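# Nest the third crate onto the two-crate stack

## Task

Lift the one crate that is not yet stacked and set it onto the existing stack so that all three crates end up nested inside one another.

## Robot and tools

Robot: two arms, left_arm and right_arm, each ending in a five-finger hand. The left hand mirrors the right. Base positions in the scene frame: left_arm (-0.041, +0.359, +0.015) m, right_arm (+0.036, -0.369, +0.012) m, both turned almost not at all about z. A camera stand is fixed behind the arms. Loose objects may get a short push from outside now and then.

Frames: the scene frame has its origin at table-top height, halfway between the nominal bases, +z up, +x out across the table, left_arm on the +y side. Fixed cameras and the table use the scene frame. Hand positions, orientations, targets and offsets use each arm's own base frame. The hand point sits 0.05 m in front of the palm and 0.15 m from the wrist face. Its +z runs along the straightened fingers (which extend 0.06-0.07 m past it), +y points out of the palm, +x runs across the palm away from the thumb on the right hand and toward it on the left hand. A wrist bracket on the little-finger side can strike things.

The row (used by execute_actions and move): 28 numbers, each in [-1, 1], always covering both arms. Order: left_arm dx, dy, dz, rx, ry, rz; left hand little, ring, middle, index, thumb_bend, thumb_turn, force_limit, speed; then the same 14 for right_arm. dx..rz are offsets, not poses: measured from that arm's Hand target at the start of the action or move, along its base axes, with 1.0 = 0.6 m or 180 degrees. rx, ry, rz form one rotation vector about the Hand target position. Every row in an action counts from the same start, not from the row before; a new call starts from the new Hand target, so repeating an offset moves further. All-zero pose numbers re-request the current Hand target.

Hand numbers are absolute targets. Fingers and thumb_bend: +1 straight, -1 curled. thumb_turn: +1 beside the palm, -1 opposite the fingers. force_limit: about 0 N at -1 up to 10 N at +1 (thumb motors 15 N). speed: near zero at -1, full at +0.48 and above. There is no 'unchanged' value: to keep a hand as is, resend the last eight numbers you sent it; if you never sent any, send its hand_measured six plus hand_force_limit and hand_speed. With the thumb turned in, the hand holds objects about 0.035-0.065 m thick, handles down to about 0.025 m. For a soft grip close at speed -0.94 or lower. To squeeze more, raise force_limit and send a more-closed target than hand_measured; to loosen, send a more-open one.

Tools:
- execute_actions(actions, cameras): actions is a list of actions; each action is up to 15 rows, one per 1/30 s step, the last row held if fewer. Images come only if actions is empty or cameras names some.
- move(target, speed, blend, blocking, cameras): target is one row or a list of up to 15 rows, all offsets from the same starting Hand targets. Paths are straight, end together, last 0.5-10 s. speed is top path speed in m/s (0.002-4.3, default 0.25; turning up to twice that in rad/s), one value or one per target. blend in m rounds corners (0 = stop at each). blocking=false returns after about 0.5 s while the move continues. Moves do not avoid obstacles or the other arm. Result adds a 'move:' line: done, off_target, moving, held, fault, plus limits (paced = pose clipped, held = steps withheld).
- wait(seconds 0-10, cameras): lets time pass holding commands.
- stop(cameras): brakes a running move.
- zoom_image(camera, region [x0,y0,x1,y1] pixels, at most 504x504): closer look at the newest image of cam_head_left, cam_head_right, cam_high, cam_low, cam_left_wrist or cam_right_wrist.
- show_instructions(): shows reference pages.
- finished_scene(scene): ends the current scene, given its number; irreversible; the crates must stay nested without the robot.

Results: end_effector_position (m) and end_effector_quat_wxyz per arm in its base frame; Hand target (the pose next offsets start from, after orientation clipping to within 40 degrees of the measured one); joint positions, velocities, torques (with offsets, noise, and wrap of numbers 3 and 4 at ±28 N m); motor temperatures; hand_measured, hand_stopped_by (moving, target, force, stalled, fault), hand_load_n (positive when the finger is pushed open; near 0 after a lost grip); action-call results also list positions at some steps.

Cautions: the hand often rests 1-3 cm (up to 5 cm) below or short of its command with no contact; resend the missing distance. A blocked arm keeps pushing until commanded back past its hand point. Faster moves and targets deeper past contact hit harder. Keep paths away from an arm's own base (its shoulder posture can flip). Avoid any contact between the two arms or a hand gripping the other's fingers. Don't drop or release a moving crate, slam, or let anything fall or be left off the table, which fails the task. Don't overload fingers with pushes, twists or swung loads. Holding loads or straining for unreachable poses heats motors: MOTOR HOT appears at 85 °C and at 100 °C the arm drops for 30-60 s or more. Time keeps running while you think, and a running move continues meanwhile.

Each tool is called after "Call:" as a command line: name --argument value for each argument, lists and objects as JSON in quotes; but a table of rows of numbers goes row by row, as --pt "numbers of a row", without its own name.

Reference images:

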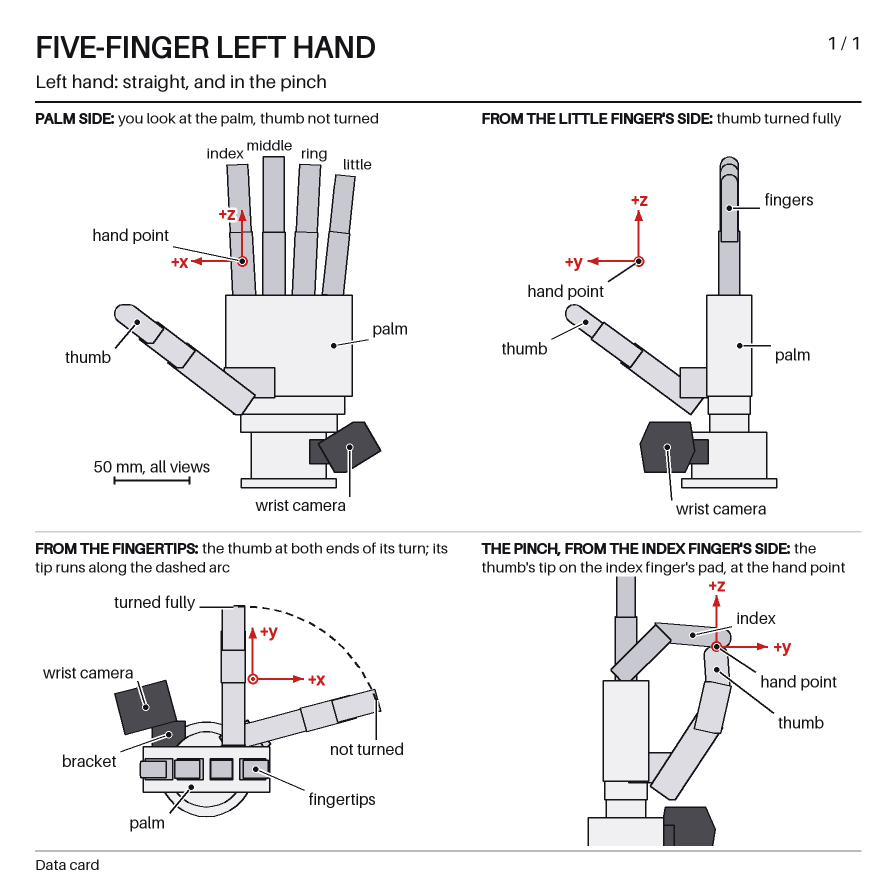

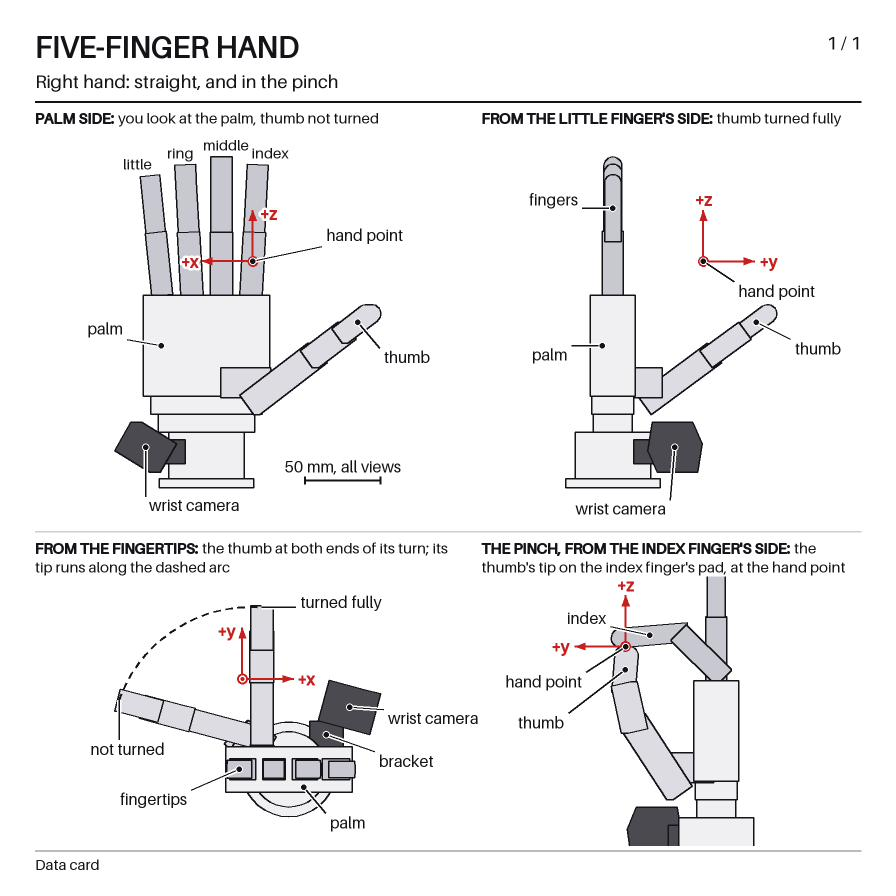

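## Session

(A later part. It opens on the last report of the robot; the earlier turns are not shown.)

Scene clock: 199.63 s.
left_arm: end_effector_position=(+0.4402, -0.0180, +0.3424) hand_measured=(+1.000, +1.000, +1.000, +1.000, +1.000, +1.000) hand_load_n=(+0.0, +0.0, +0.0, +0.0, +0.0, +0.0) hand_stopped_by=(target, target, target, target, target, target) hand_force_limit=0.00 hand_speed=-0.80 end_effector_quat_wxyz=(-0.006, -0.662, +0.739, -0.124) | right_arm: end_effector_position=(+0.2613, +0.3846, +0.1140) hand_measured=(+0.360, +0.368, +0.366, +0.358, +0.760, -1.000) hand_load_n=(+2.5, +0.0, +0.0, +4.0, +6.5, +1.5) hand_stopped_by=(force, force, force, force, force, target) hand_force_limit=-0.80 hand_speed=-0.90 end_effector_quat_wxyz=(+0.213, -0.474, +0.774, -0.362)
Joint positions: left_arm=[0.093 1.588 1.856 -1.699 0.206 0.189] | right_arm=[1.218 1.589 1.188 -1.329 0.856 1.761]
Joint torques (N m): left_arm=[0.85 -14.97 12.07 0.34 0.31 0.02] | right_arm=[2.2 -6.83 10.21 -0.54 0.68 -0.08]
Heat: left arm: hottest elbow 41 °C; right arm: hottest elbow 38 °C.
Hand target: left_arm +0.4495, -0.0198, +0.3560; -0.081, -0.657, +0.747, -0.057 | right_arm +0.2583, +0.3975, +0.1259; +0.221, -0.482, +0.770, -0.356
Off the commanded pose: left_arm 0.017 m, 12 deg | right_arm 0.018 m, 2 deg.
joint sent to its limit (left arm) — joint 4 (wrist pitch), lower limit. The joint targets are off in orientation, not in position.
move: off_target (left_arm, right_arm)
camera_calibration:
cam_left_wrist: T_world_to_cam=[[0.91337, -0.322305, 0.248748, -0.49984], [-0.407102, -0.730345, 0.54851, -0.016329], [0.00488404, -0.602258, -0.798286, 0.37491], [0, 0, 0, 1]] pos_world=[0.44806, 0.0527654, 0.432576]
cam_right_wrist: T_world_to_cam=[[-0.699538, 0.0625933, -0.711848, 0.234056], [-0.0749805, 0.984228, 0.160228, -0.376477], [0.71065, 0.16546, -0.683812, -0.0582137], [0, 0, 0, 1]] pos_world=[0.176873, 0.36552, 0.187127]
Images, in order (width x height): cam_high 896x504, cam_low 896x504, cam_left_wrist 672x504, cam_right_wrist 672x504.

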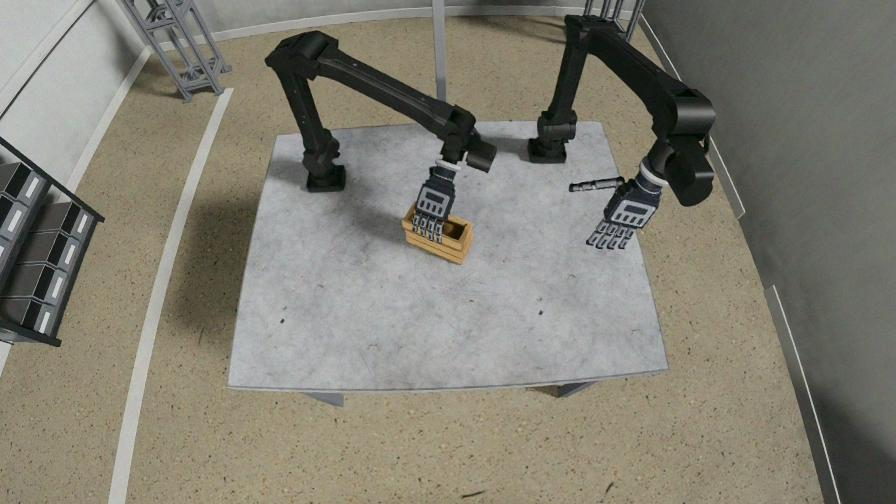

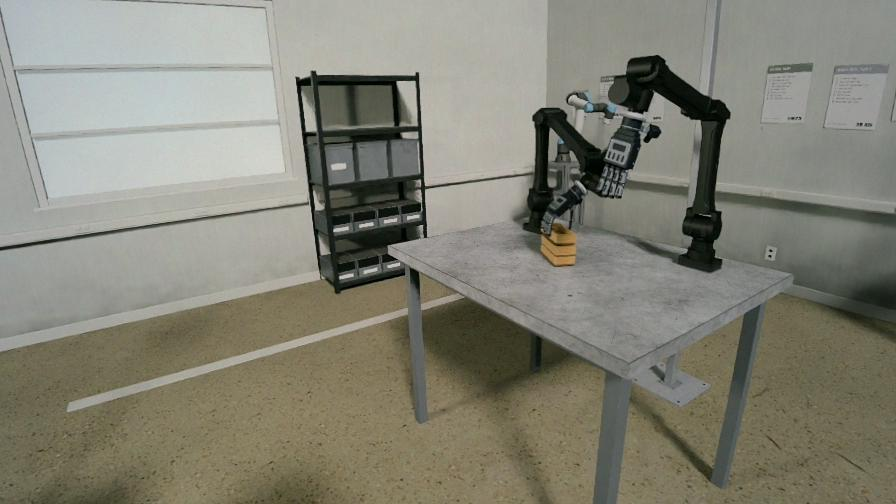

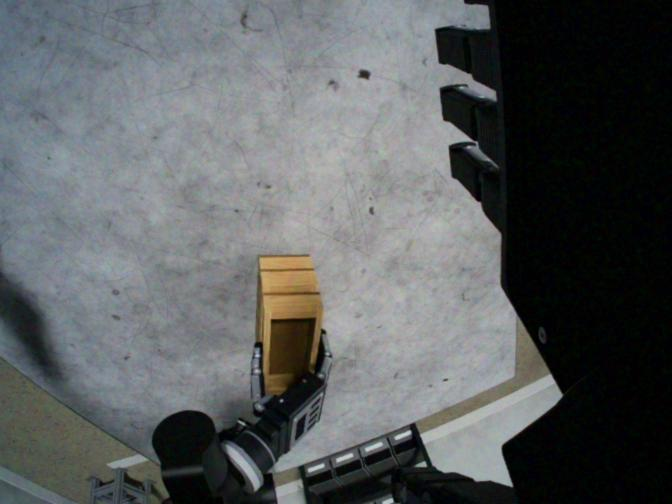

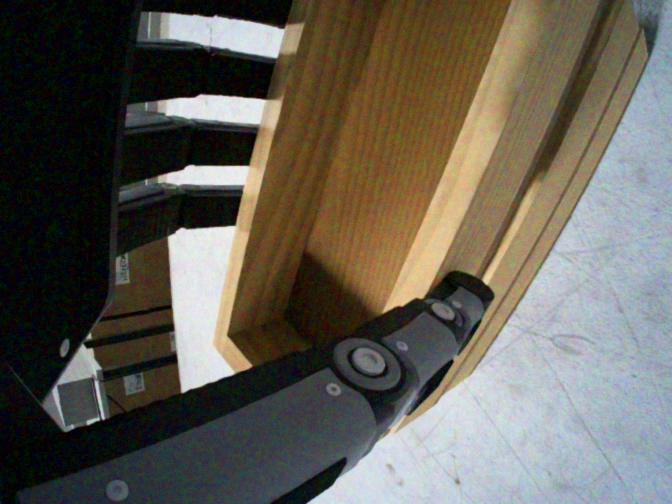

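Call:
move --pt "0 0 0 0 0 0 1 1 1 1 1 1 0 -0.8 0 0.0025 0.0335 0 0 0 0.1 0.1 0.15 0.15 0.5 -1 -0.8 -0.9" --pt "0 0 0 0 0 0 1 1 1 1 1 1 0 -0.8 0 0.0017 -0.004 0 0 0 0.1 0.1 0.15 0.15 0.5 -1 -0.8 -0.9" --speed 0.05 --cameras '["cam_right_wrist","cam_left_wrist","cam_high","cam_low"]'

Call:
zoom_image --camera "cam_right_wrist" --region '[560, 0, 672, 112]'

Call:
zoom_image --camera "cam_right_wrist" --region '[480, 150, 592, 262]'

Call:
zoom_image --camera "cam_left_wrist" --region '[250, 250, 340, 340]'

Call:
zoom_image --camera "cam_high" --region '[390, 190, 490, 270]'

Call:
zoom_image --camera "cam_low" --region '[530, 215, 590, 275]'

Scene clock: 204.87 s.
left_arm: end_effector_position=(+0.4402, -0.0180, +0.3424) hand_measured=(+1.000, +1.000, +1.000, +1.000, +1.000, +1.000) hand_load_n=(+0.0, +0.0, +0.0, +0.0, +0.0, +0.0) hand_stopped_by=(target, target, target, target, target, target) hand_force_limit=0.00 hand_speed=-0.80 end_effector_quat_wxyz=(-0.006, -0.662, +0.739, -0.124) | right_arm: end_effector_position=(+0.2624, +0.3878, +0.1183) hand_measured=(+0.360, +0.368, +0.366, +0.358, +0.760, -1.000) hand_load_n=(+2.0, +0.0, +0.0, +4.0, +7.0, +1.5) hand_stopped_by=(force, force, force, force, force, target) hand_force_limit=-0.80 hand_speed=-0.90 end_effector_quat_wxyz=(+0.212, -0.475, +0.774, -0.363)
Joint positions: left_arm=[0.093 1.588 1.856 -1.699 0.206 0.189] | right_arm=[1.218 1.594 1.208 -1.346 0.855 1.761]
Joint torques (N m): left_arm=[0.67 -14.62 12.23 0.25 0.31 -0.01] | right_arm=[2.26 -6.95 8.57 0.13 0.69 -0.06]
Heat: left arm: hottest elbow 42 °C; right arm: hottest elbow 38 °C.
Hand target: left_arm +0.4495, -0.0198, +0.3560; -0.081, -0.657, +0.747, -0.057 | right_arm +0.2583, +0.3985, +0.1234; +0.221, -0.482, +0.769, -0.356
Off the commanded pose: left_arm 0.017 m, 12 deg | right_arm 0.013 m, 2 deg.
joint sent to its limit (left arm) — joint 4 (wrist pitch), lower limit. The joint targets are off in orientation, not in position.
move: off_target (left_arm, right_arm)
camera_calibration:
cam_left_wrist: T_world_to_cam=[[0.91337, -0.322305, 0.248748, -0.49984], [-0.407102, -0.730345, 0.54851, -0.016329], [0.00488404, -0.602258, -0.798286, 0.37491], [0, 0, 0, 1]] pos_world=[0.44806, 0.0527654, 0.432576]
cam_right_wrist: T_world_to_cam=[[-0.700653, 0.0604461, -0.710937, 0.238709], [-0.0746829, 0.984719, 0.157327, -0.380031], [0.709582, 0.163326, -0.685432, -0.055245], [0, 0, 0, 1]] pos_world=[0.178071, 0.368818, 0.191629]
Images, in order (width x height): cam_high 896x504, cam_low 896x504, cam_left_wrist 672x504, cam_right_wrist 672x504.

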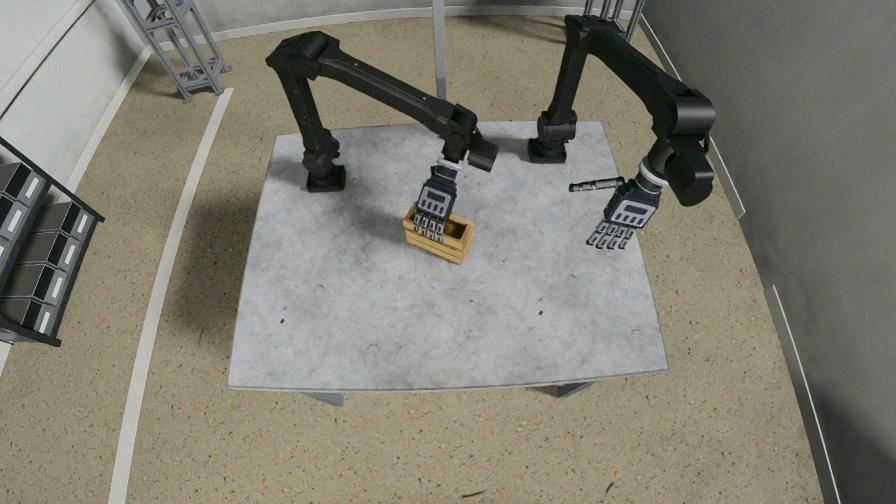

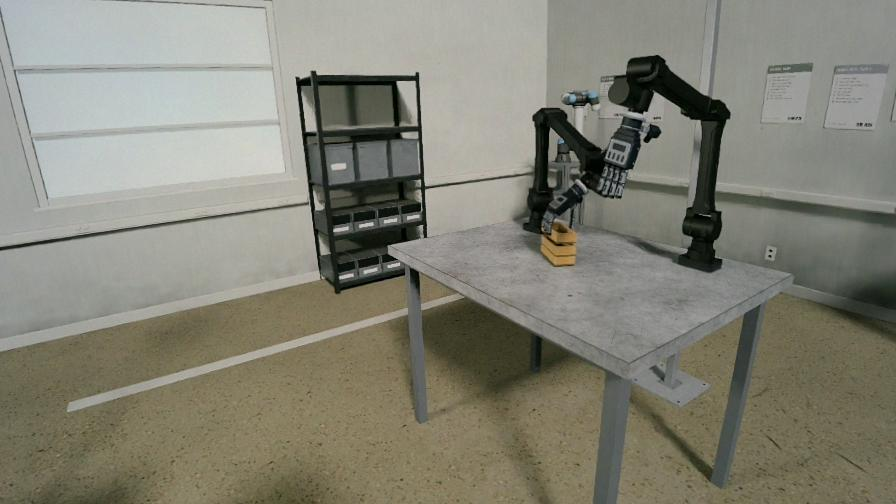

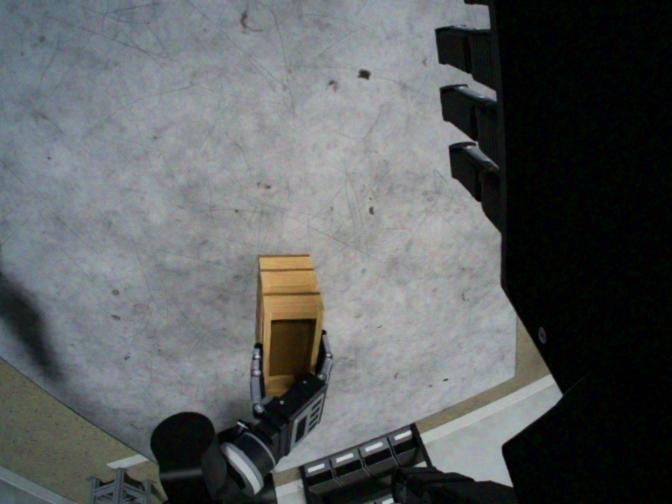

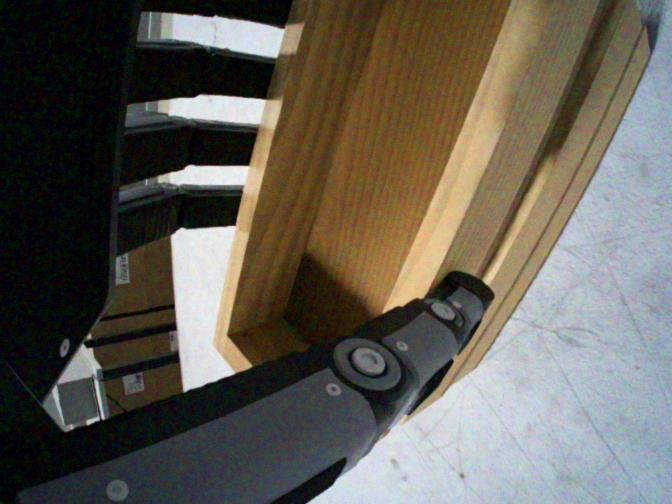

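Scaled by 4.500 from the camera's 672x504 image, which has a finer 960x720 frame.

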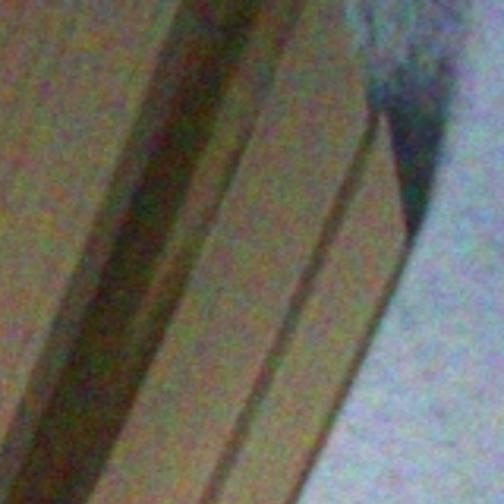

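Scaled by 4.500 from the camera's 672x504 image, which has a finer 960x720 frame.

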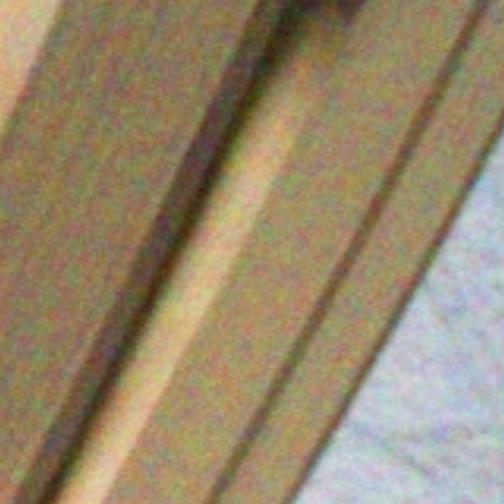

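Scaled by 5.600 from the camera's 672x504 image, which has a finer 960x720 frame.

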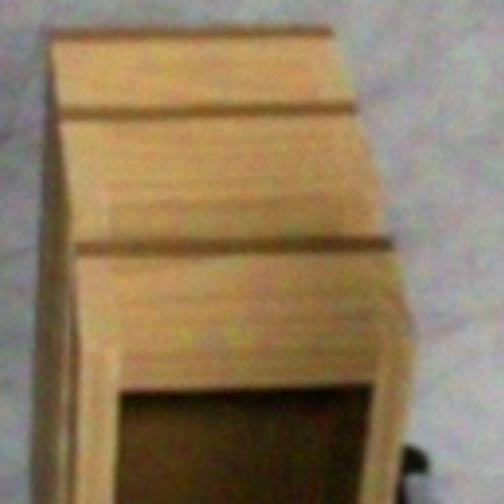

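Scaled by 5.040.

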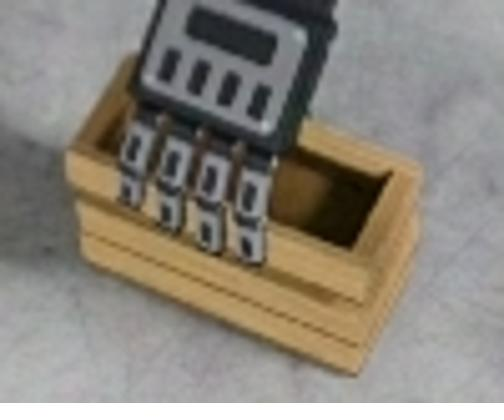

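Scaled by 8.400.

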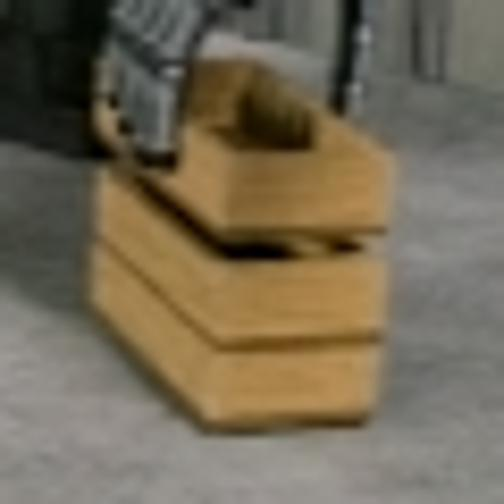

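Call:
move --target '[0,0,0,0,0,0,1,1,1,1,1,1,0,-0.8,-0.0003,0.0032,-0.0125,0,0,0,0.1,0.1,0.15,0.15,0.5,-1,-0.8,-0.9]' --speed 0.03 --cameras '["cam_right_wrist","cam_left_wrist","cam_high","cam_low","cam_head_left"]'

Call:
zoom_image --camera "cam_right_wrist" --region '[560, 0, 672, 112]'

Call:
zoom_image --camera "cam_right_wrist" --region '[480, 150, 592, 262]'

Call:
zoom_image --camera "cam_left_wrist" --region '[250, 250, 340, 340]'

Call:
zoom_image --camera "cam_high" --region '[390, 190, 490, 270]'

Call:
zoom_image --camera "cam_low" --region '[530, 215, 590, 275]'

Scene clock: 207.37 s.
left_arm: end_effector_position=(+0.4402, -0.0180, +0.3424) hand_measured=(+1.000, +1.000, +1.000, +1.000, +1.000, +1.000) hand_load_n=(+0.0, +0.0, +0.5, +0.0, +0.0, +0.0) hand_stopped_by=(target, target, target, target, target, target) hand_force_limit=0.00 hand_speed=-0.80 end_effector_quat_wxyz=(-0.006, -0.662, +0.739, -0.124) | right_arm: end_effector_position=(+0.2631, +0.3919, +0.1131) hand_measured=(+0.360, +0.368, +0.366, +0.358, +0.760, -1.000) hand_load_n=(+2.0, +0.0, +0.0, +4.0, +6.5, +1.5) hand_stopped_by=(force, force, force, force, force, target) hand_force_limit=-0.80 hand_speed=-0.90 end_effector_quat_wxyz=(+0.213, -0.475, +0.774, -0.361)
Joint positions: left_arm=[0.093 1.588 1.856 -1.699 0.206 0.189] | right_arm=[1.219 1.607 1.208 -1.329 0.855 1.761]
Joint torques (N m): left_arm=[0.62 -14.68 12.19 0.36 0.32 0] | right_arm=[2.32 -7.06 7.99 0.14 0.69 -0.04]
Heat: left arm: hottest elbow 42 °C; right arm: hottest elbow 38 °C.
Hand target: left_arm +0.4495, -0.0198, +0.3560; -0.081, -0.657, +0.747, -0.057 | right_arm +0.2582, +0.4005, +0.1160; +0.221, -0.482, +0.769, -0.356
Off the commanded pose: left_arm 0.017 m, 12 deg | right_arm 0.010 m, 1 deg.
joint sent to its limit (left arm) — joint 4 (wrist pitch), lower limit. The joint targets are off in orientation, not in position.
move: off_target (left_arm)
camera_calibration:
cam_left_wrist: T_world_to_cam=[[0.91337, -0.322305, 0.248748, -0.49984], [-0.407102, -0.730345, 0.54851, -0.016329], [0.00488404, -0.602258, -0.798286, 0.37491], [0, 0, 0, 1]] pos_world=[0.44806, 0.0527654, 0.432576]
cam_right_wrist: T_world_to_cam=[[-0.699613, 0.0624015, -0.711792, 0.234311], [-0.076468, 0.983919, 0.161418, -0.382929], [0.710419, 0.167359, -0.683591, -0.0619754], [0, 0, 0, 1]] pos_world=[0.178674, 0.372522, 0.186227]
Images, in order (width x height): cam_head_left 896x504, cam_high 896x504, cam_low 896x504, cam_left_wrist 672x504, cam_right_wrist 672x504.

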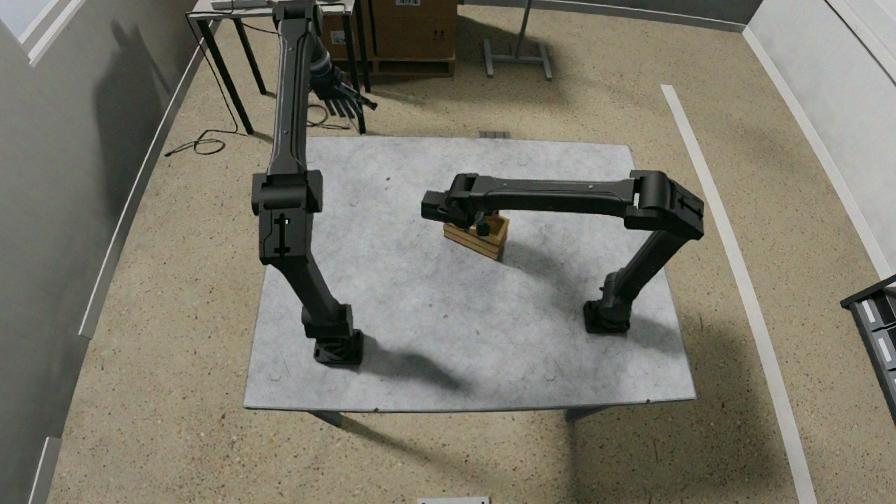

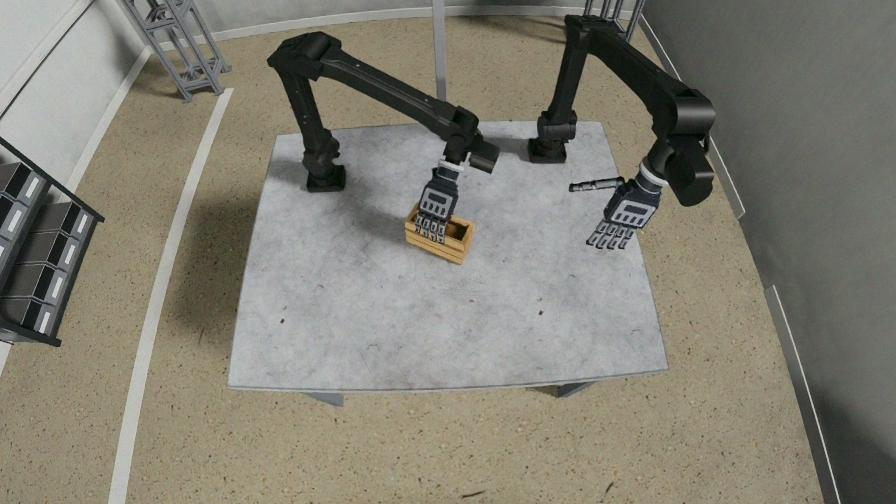

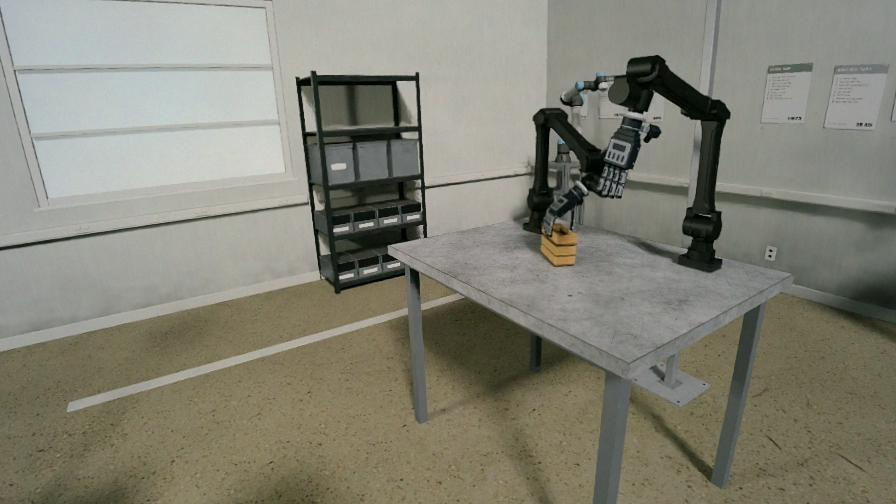

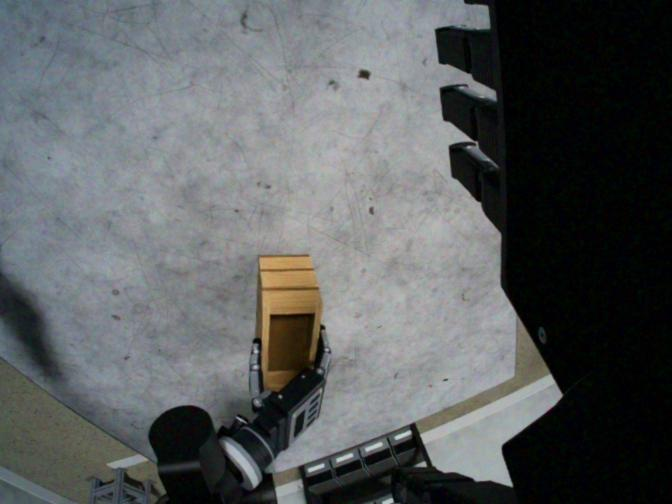

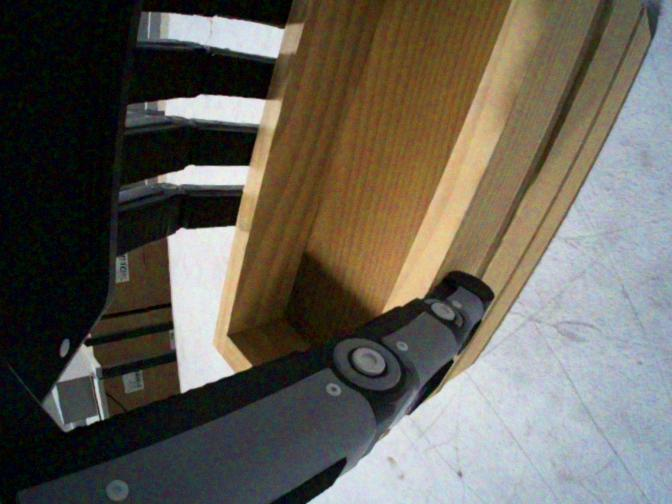

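Scaled by 4.500 from the camera's 672x504 image, which has a finer 960x720 frame.

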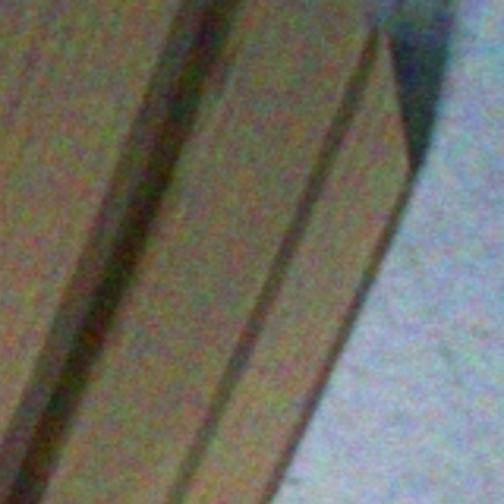

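Scaled by 4.500 from the camera's 672x504 image, which has a finer 960x720 frame.

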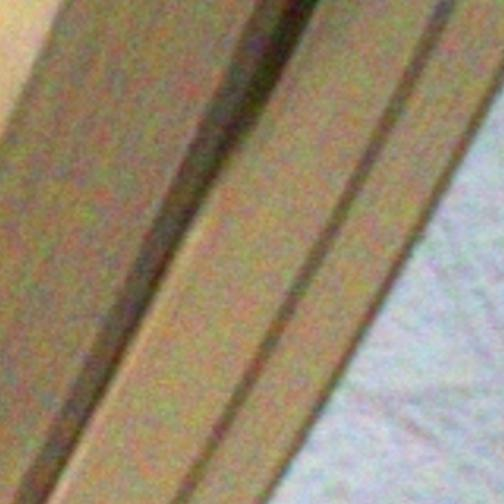

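Scaled by 5.600 from the camera's 672x504 image, which has a finer 960x720 frame.

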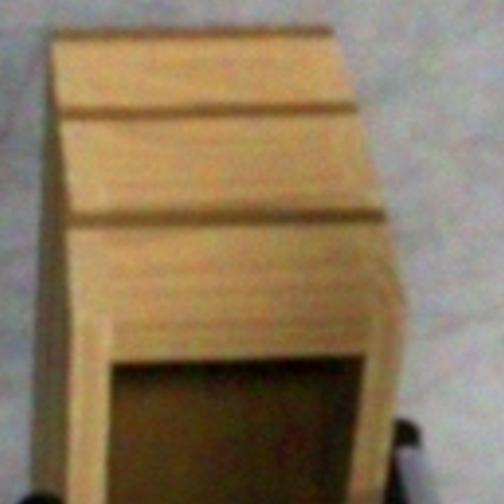

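Scaled by 5.040.

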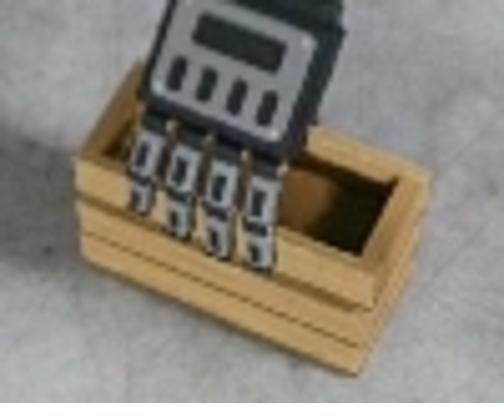

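Scaled by 8.400.

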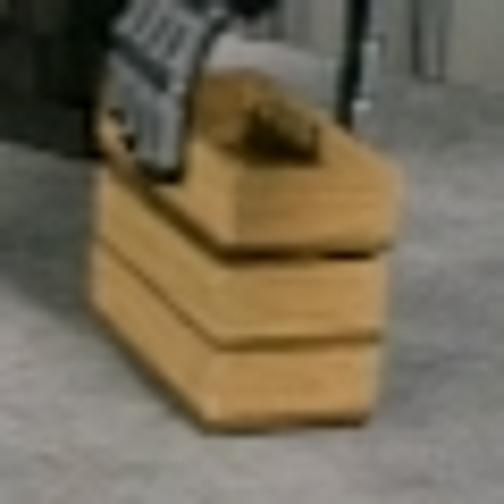

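Call:
move --target '[0,0,0,0,0,0,1,1,1,1,1,1,0,-0.8,-0.002,-0.0052,-0.005,0,0,0,0.1,0.1,0.15,0.15,0.5,-1,-0.8,-0.9]' --speed 0.03 --cameras '["cam_right_wrist","cam_left_wrist","cam_high","cam_low","cam_head_left"]'

Call:
zoom_image --camera "cam_right_wrist" --region '[560, 0, 672, 112]'

Call:
zoom_image --camera "cam_right_wrist" --region '[480, 150, 592, 262]'

Call:
zoom_image --camera "cam_left_wrist" --region '[250, 250, 340, 340]'

Call:
zoom_image --camera "cam_high" --region '[390, 190, 490, 270]'

Call:
zoom_image --camera "cam_low" --region '[530, 215, 590, 275]'

Scene clock: 209.30 s.
left_arm: end_effector_position=(+0.4402, -0.0180, +0.3424) hand_measured=(+1.000, +1.000, +1.000, +1.000, +1.000, +1.000) hand_load_n=(+0.0, +0.0, +0.0, +0.0, +0.0, +0.0) hand_stopped_by=(target, target, target, target, target, target) hand_force_limit=0.00 hand_speed=-0.80 end_effector_quat_wxyz=(-0.006, -0.662, +0.739, -0.124) | right_arm: end_effector_position=(+0.2619, +0.3886, +0.1081) hand_measured=(+0.360, +0.368, +0.366, +0.358, +0.760, -1.000) hand_load_n=(+2.0, +0.0, +0.0, +4.0, +6.5, +1.5) hand_stopped_by=(force, force, force, force, force, target) hand_force_limit=-0.80 hand_speed=-0.90 end_effector_quat_wxyz=(+0.211, -0.476, +0.773, -0.363)
Joint positions: left_arm=[0.093 1.588 1.856 -1.699 0.206 0.189] | right_arm=[1.219 1.607 1.193 -1.321 0.855 1.761]
Joint torques (N m): left_arm=[0.67 -14.74 12.19 0.29 0.32 -0.02] | right_arm=[2.32 -7.18 7.9 0.23 0.68 -0.03]
Heat: left arm: hottest elbow 42 °C; right arm: hottest elbow 38 °C.
Hand target: left_arm +0.4495, -0.0198, +0.3560; -0.081, -0.657, +0.747, -0.057 | right_arm +0.2570, +0.3973, +0.1130; +0.221, -0.482, +0.769, -0.356
Off the commanded pose: left_arm 0.017 m, 12 deg | right_arm 0.011 m, 2 deg.
joint sent to its limit (left arm) — joint 4 (wrist pitch), lower limit. The joint targets are off in orientation, not in position.
move: off_target (left_arm, right_arm)
camera_calibration:
cam_left_wrist: T_world_to_cam=[[0.91337, -0.322305, 0.248748, -0.49984], [-0.407102, -0.730345, 0.54851, -0.016329], [0.00488404, -0.602258, -0.798286, 0.37491], [0, 0, 0, 1]] pos_world=[0.44806, 0.0527654, 0.432576]
cam_right_wrist: T_world_to_cam=[[-0.701025, 0.0585433, -0.71073, 0.231933], [-0.076176, 0.984775, 0.156253, -0.37882], [0.709056, 0.163678, -0.685893, -0.0619673], [0, 0, 0, 1]] pos_world=[0.177672, 0.369617, 0.18153]
Images, in order (width x height): cam_head_left 896x504, cam_high 896x504, cam_low 896x504, cam_left_wrist 672x504, cam_right_wrist 672x504.

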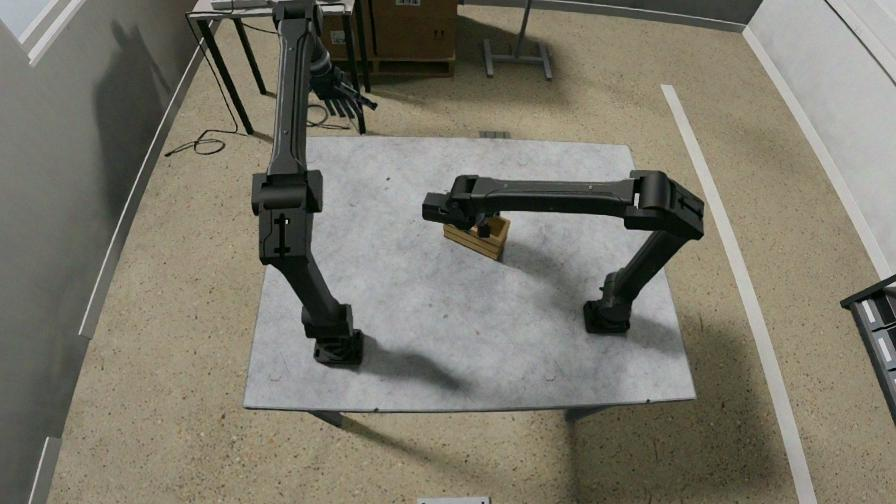

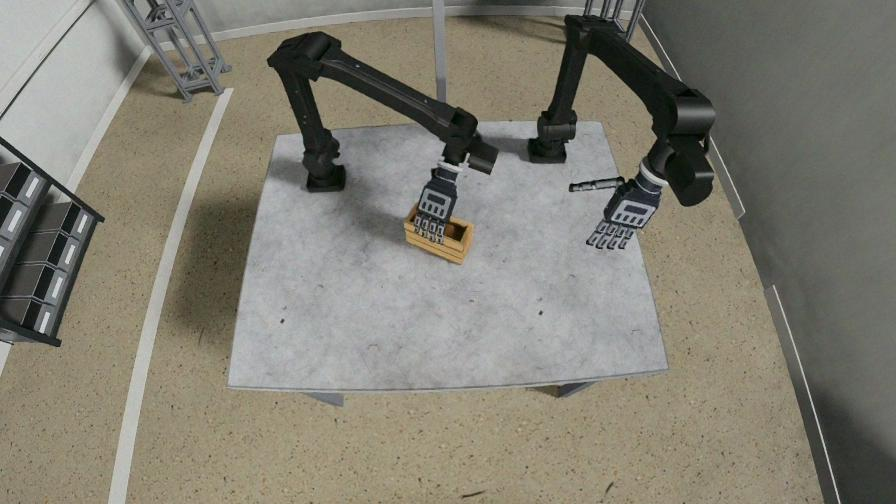

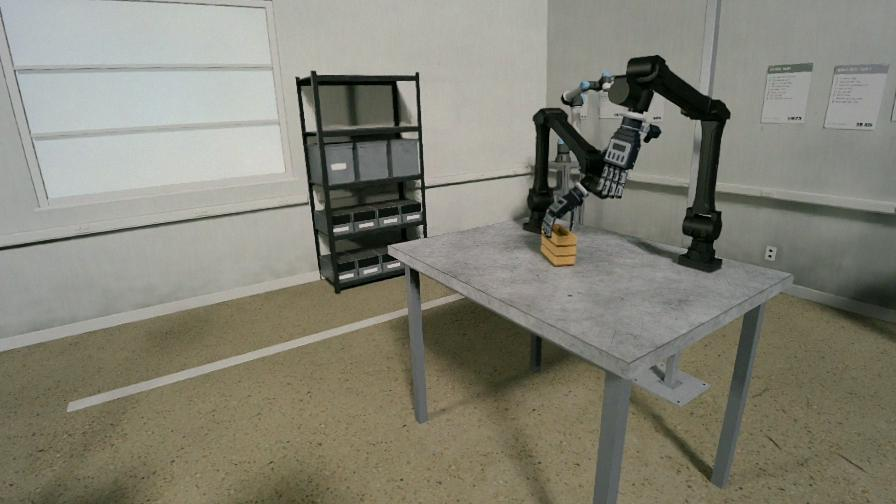

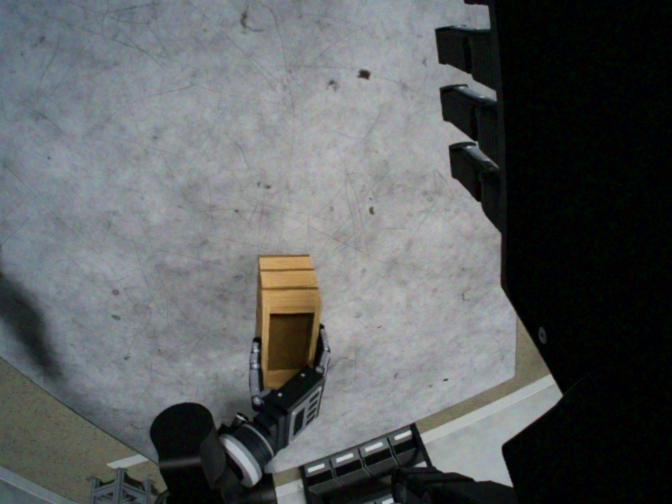

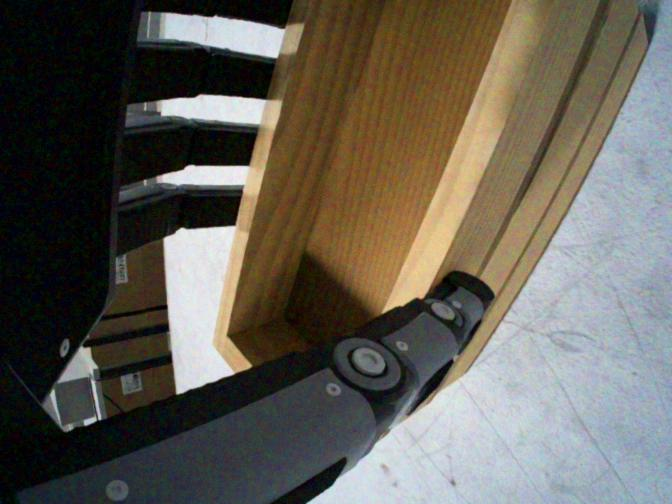

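Scaled by 4.500 from the camera's 672x504 image, which has a finer 960x720 frame.

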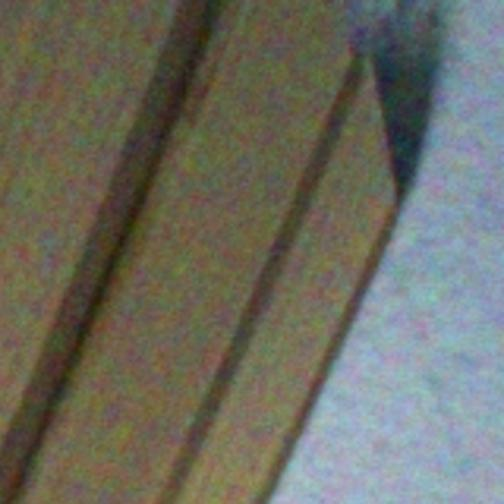

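Scaled by 4.500 from the camera's 672x504 image, which has a finer 960x720 frame.

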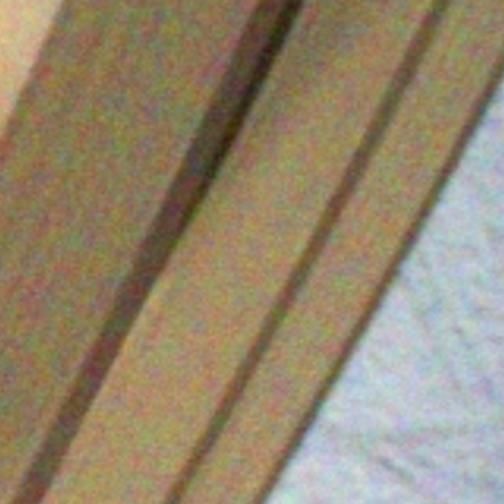

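Scaled by 5.600 from the camera's 672x504 image, which has a finer 960x720 frame.

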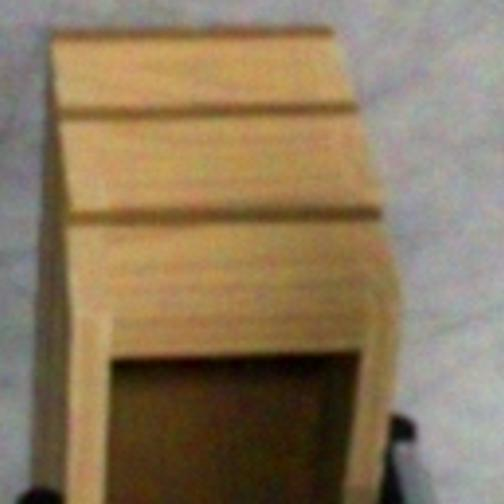

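Scaled by 5.040.

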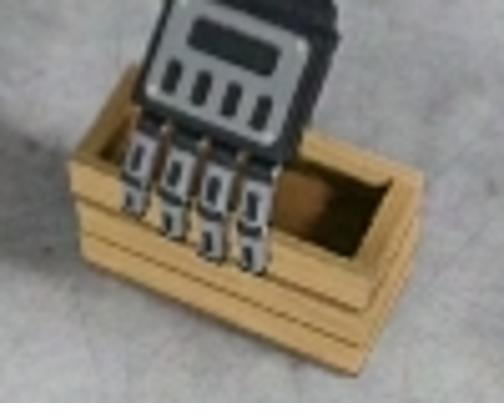

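Scaled by 8.400.

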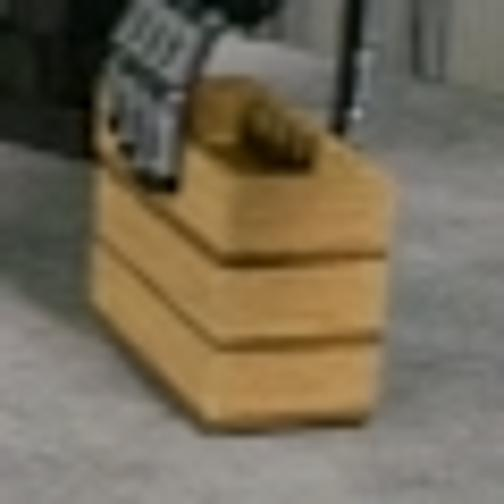

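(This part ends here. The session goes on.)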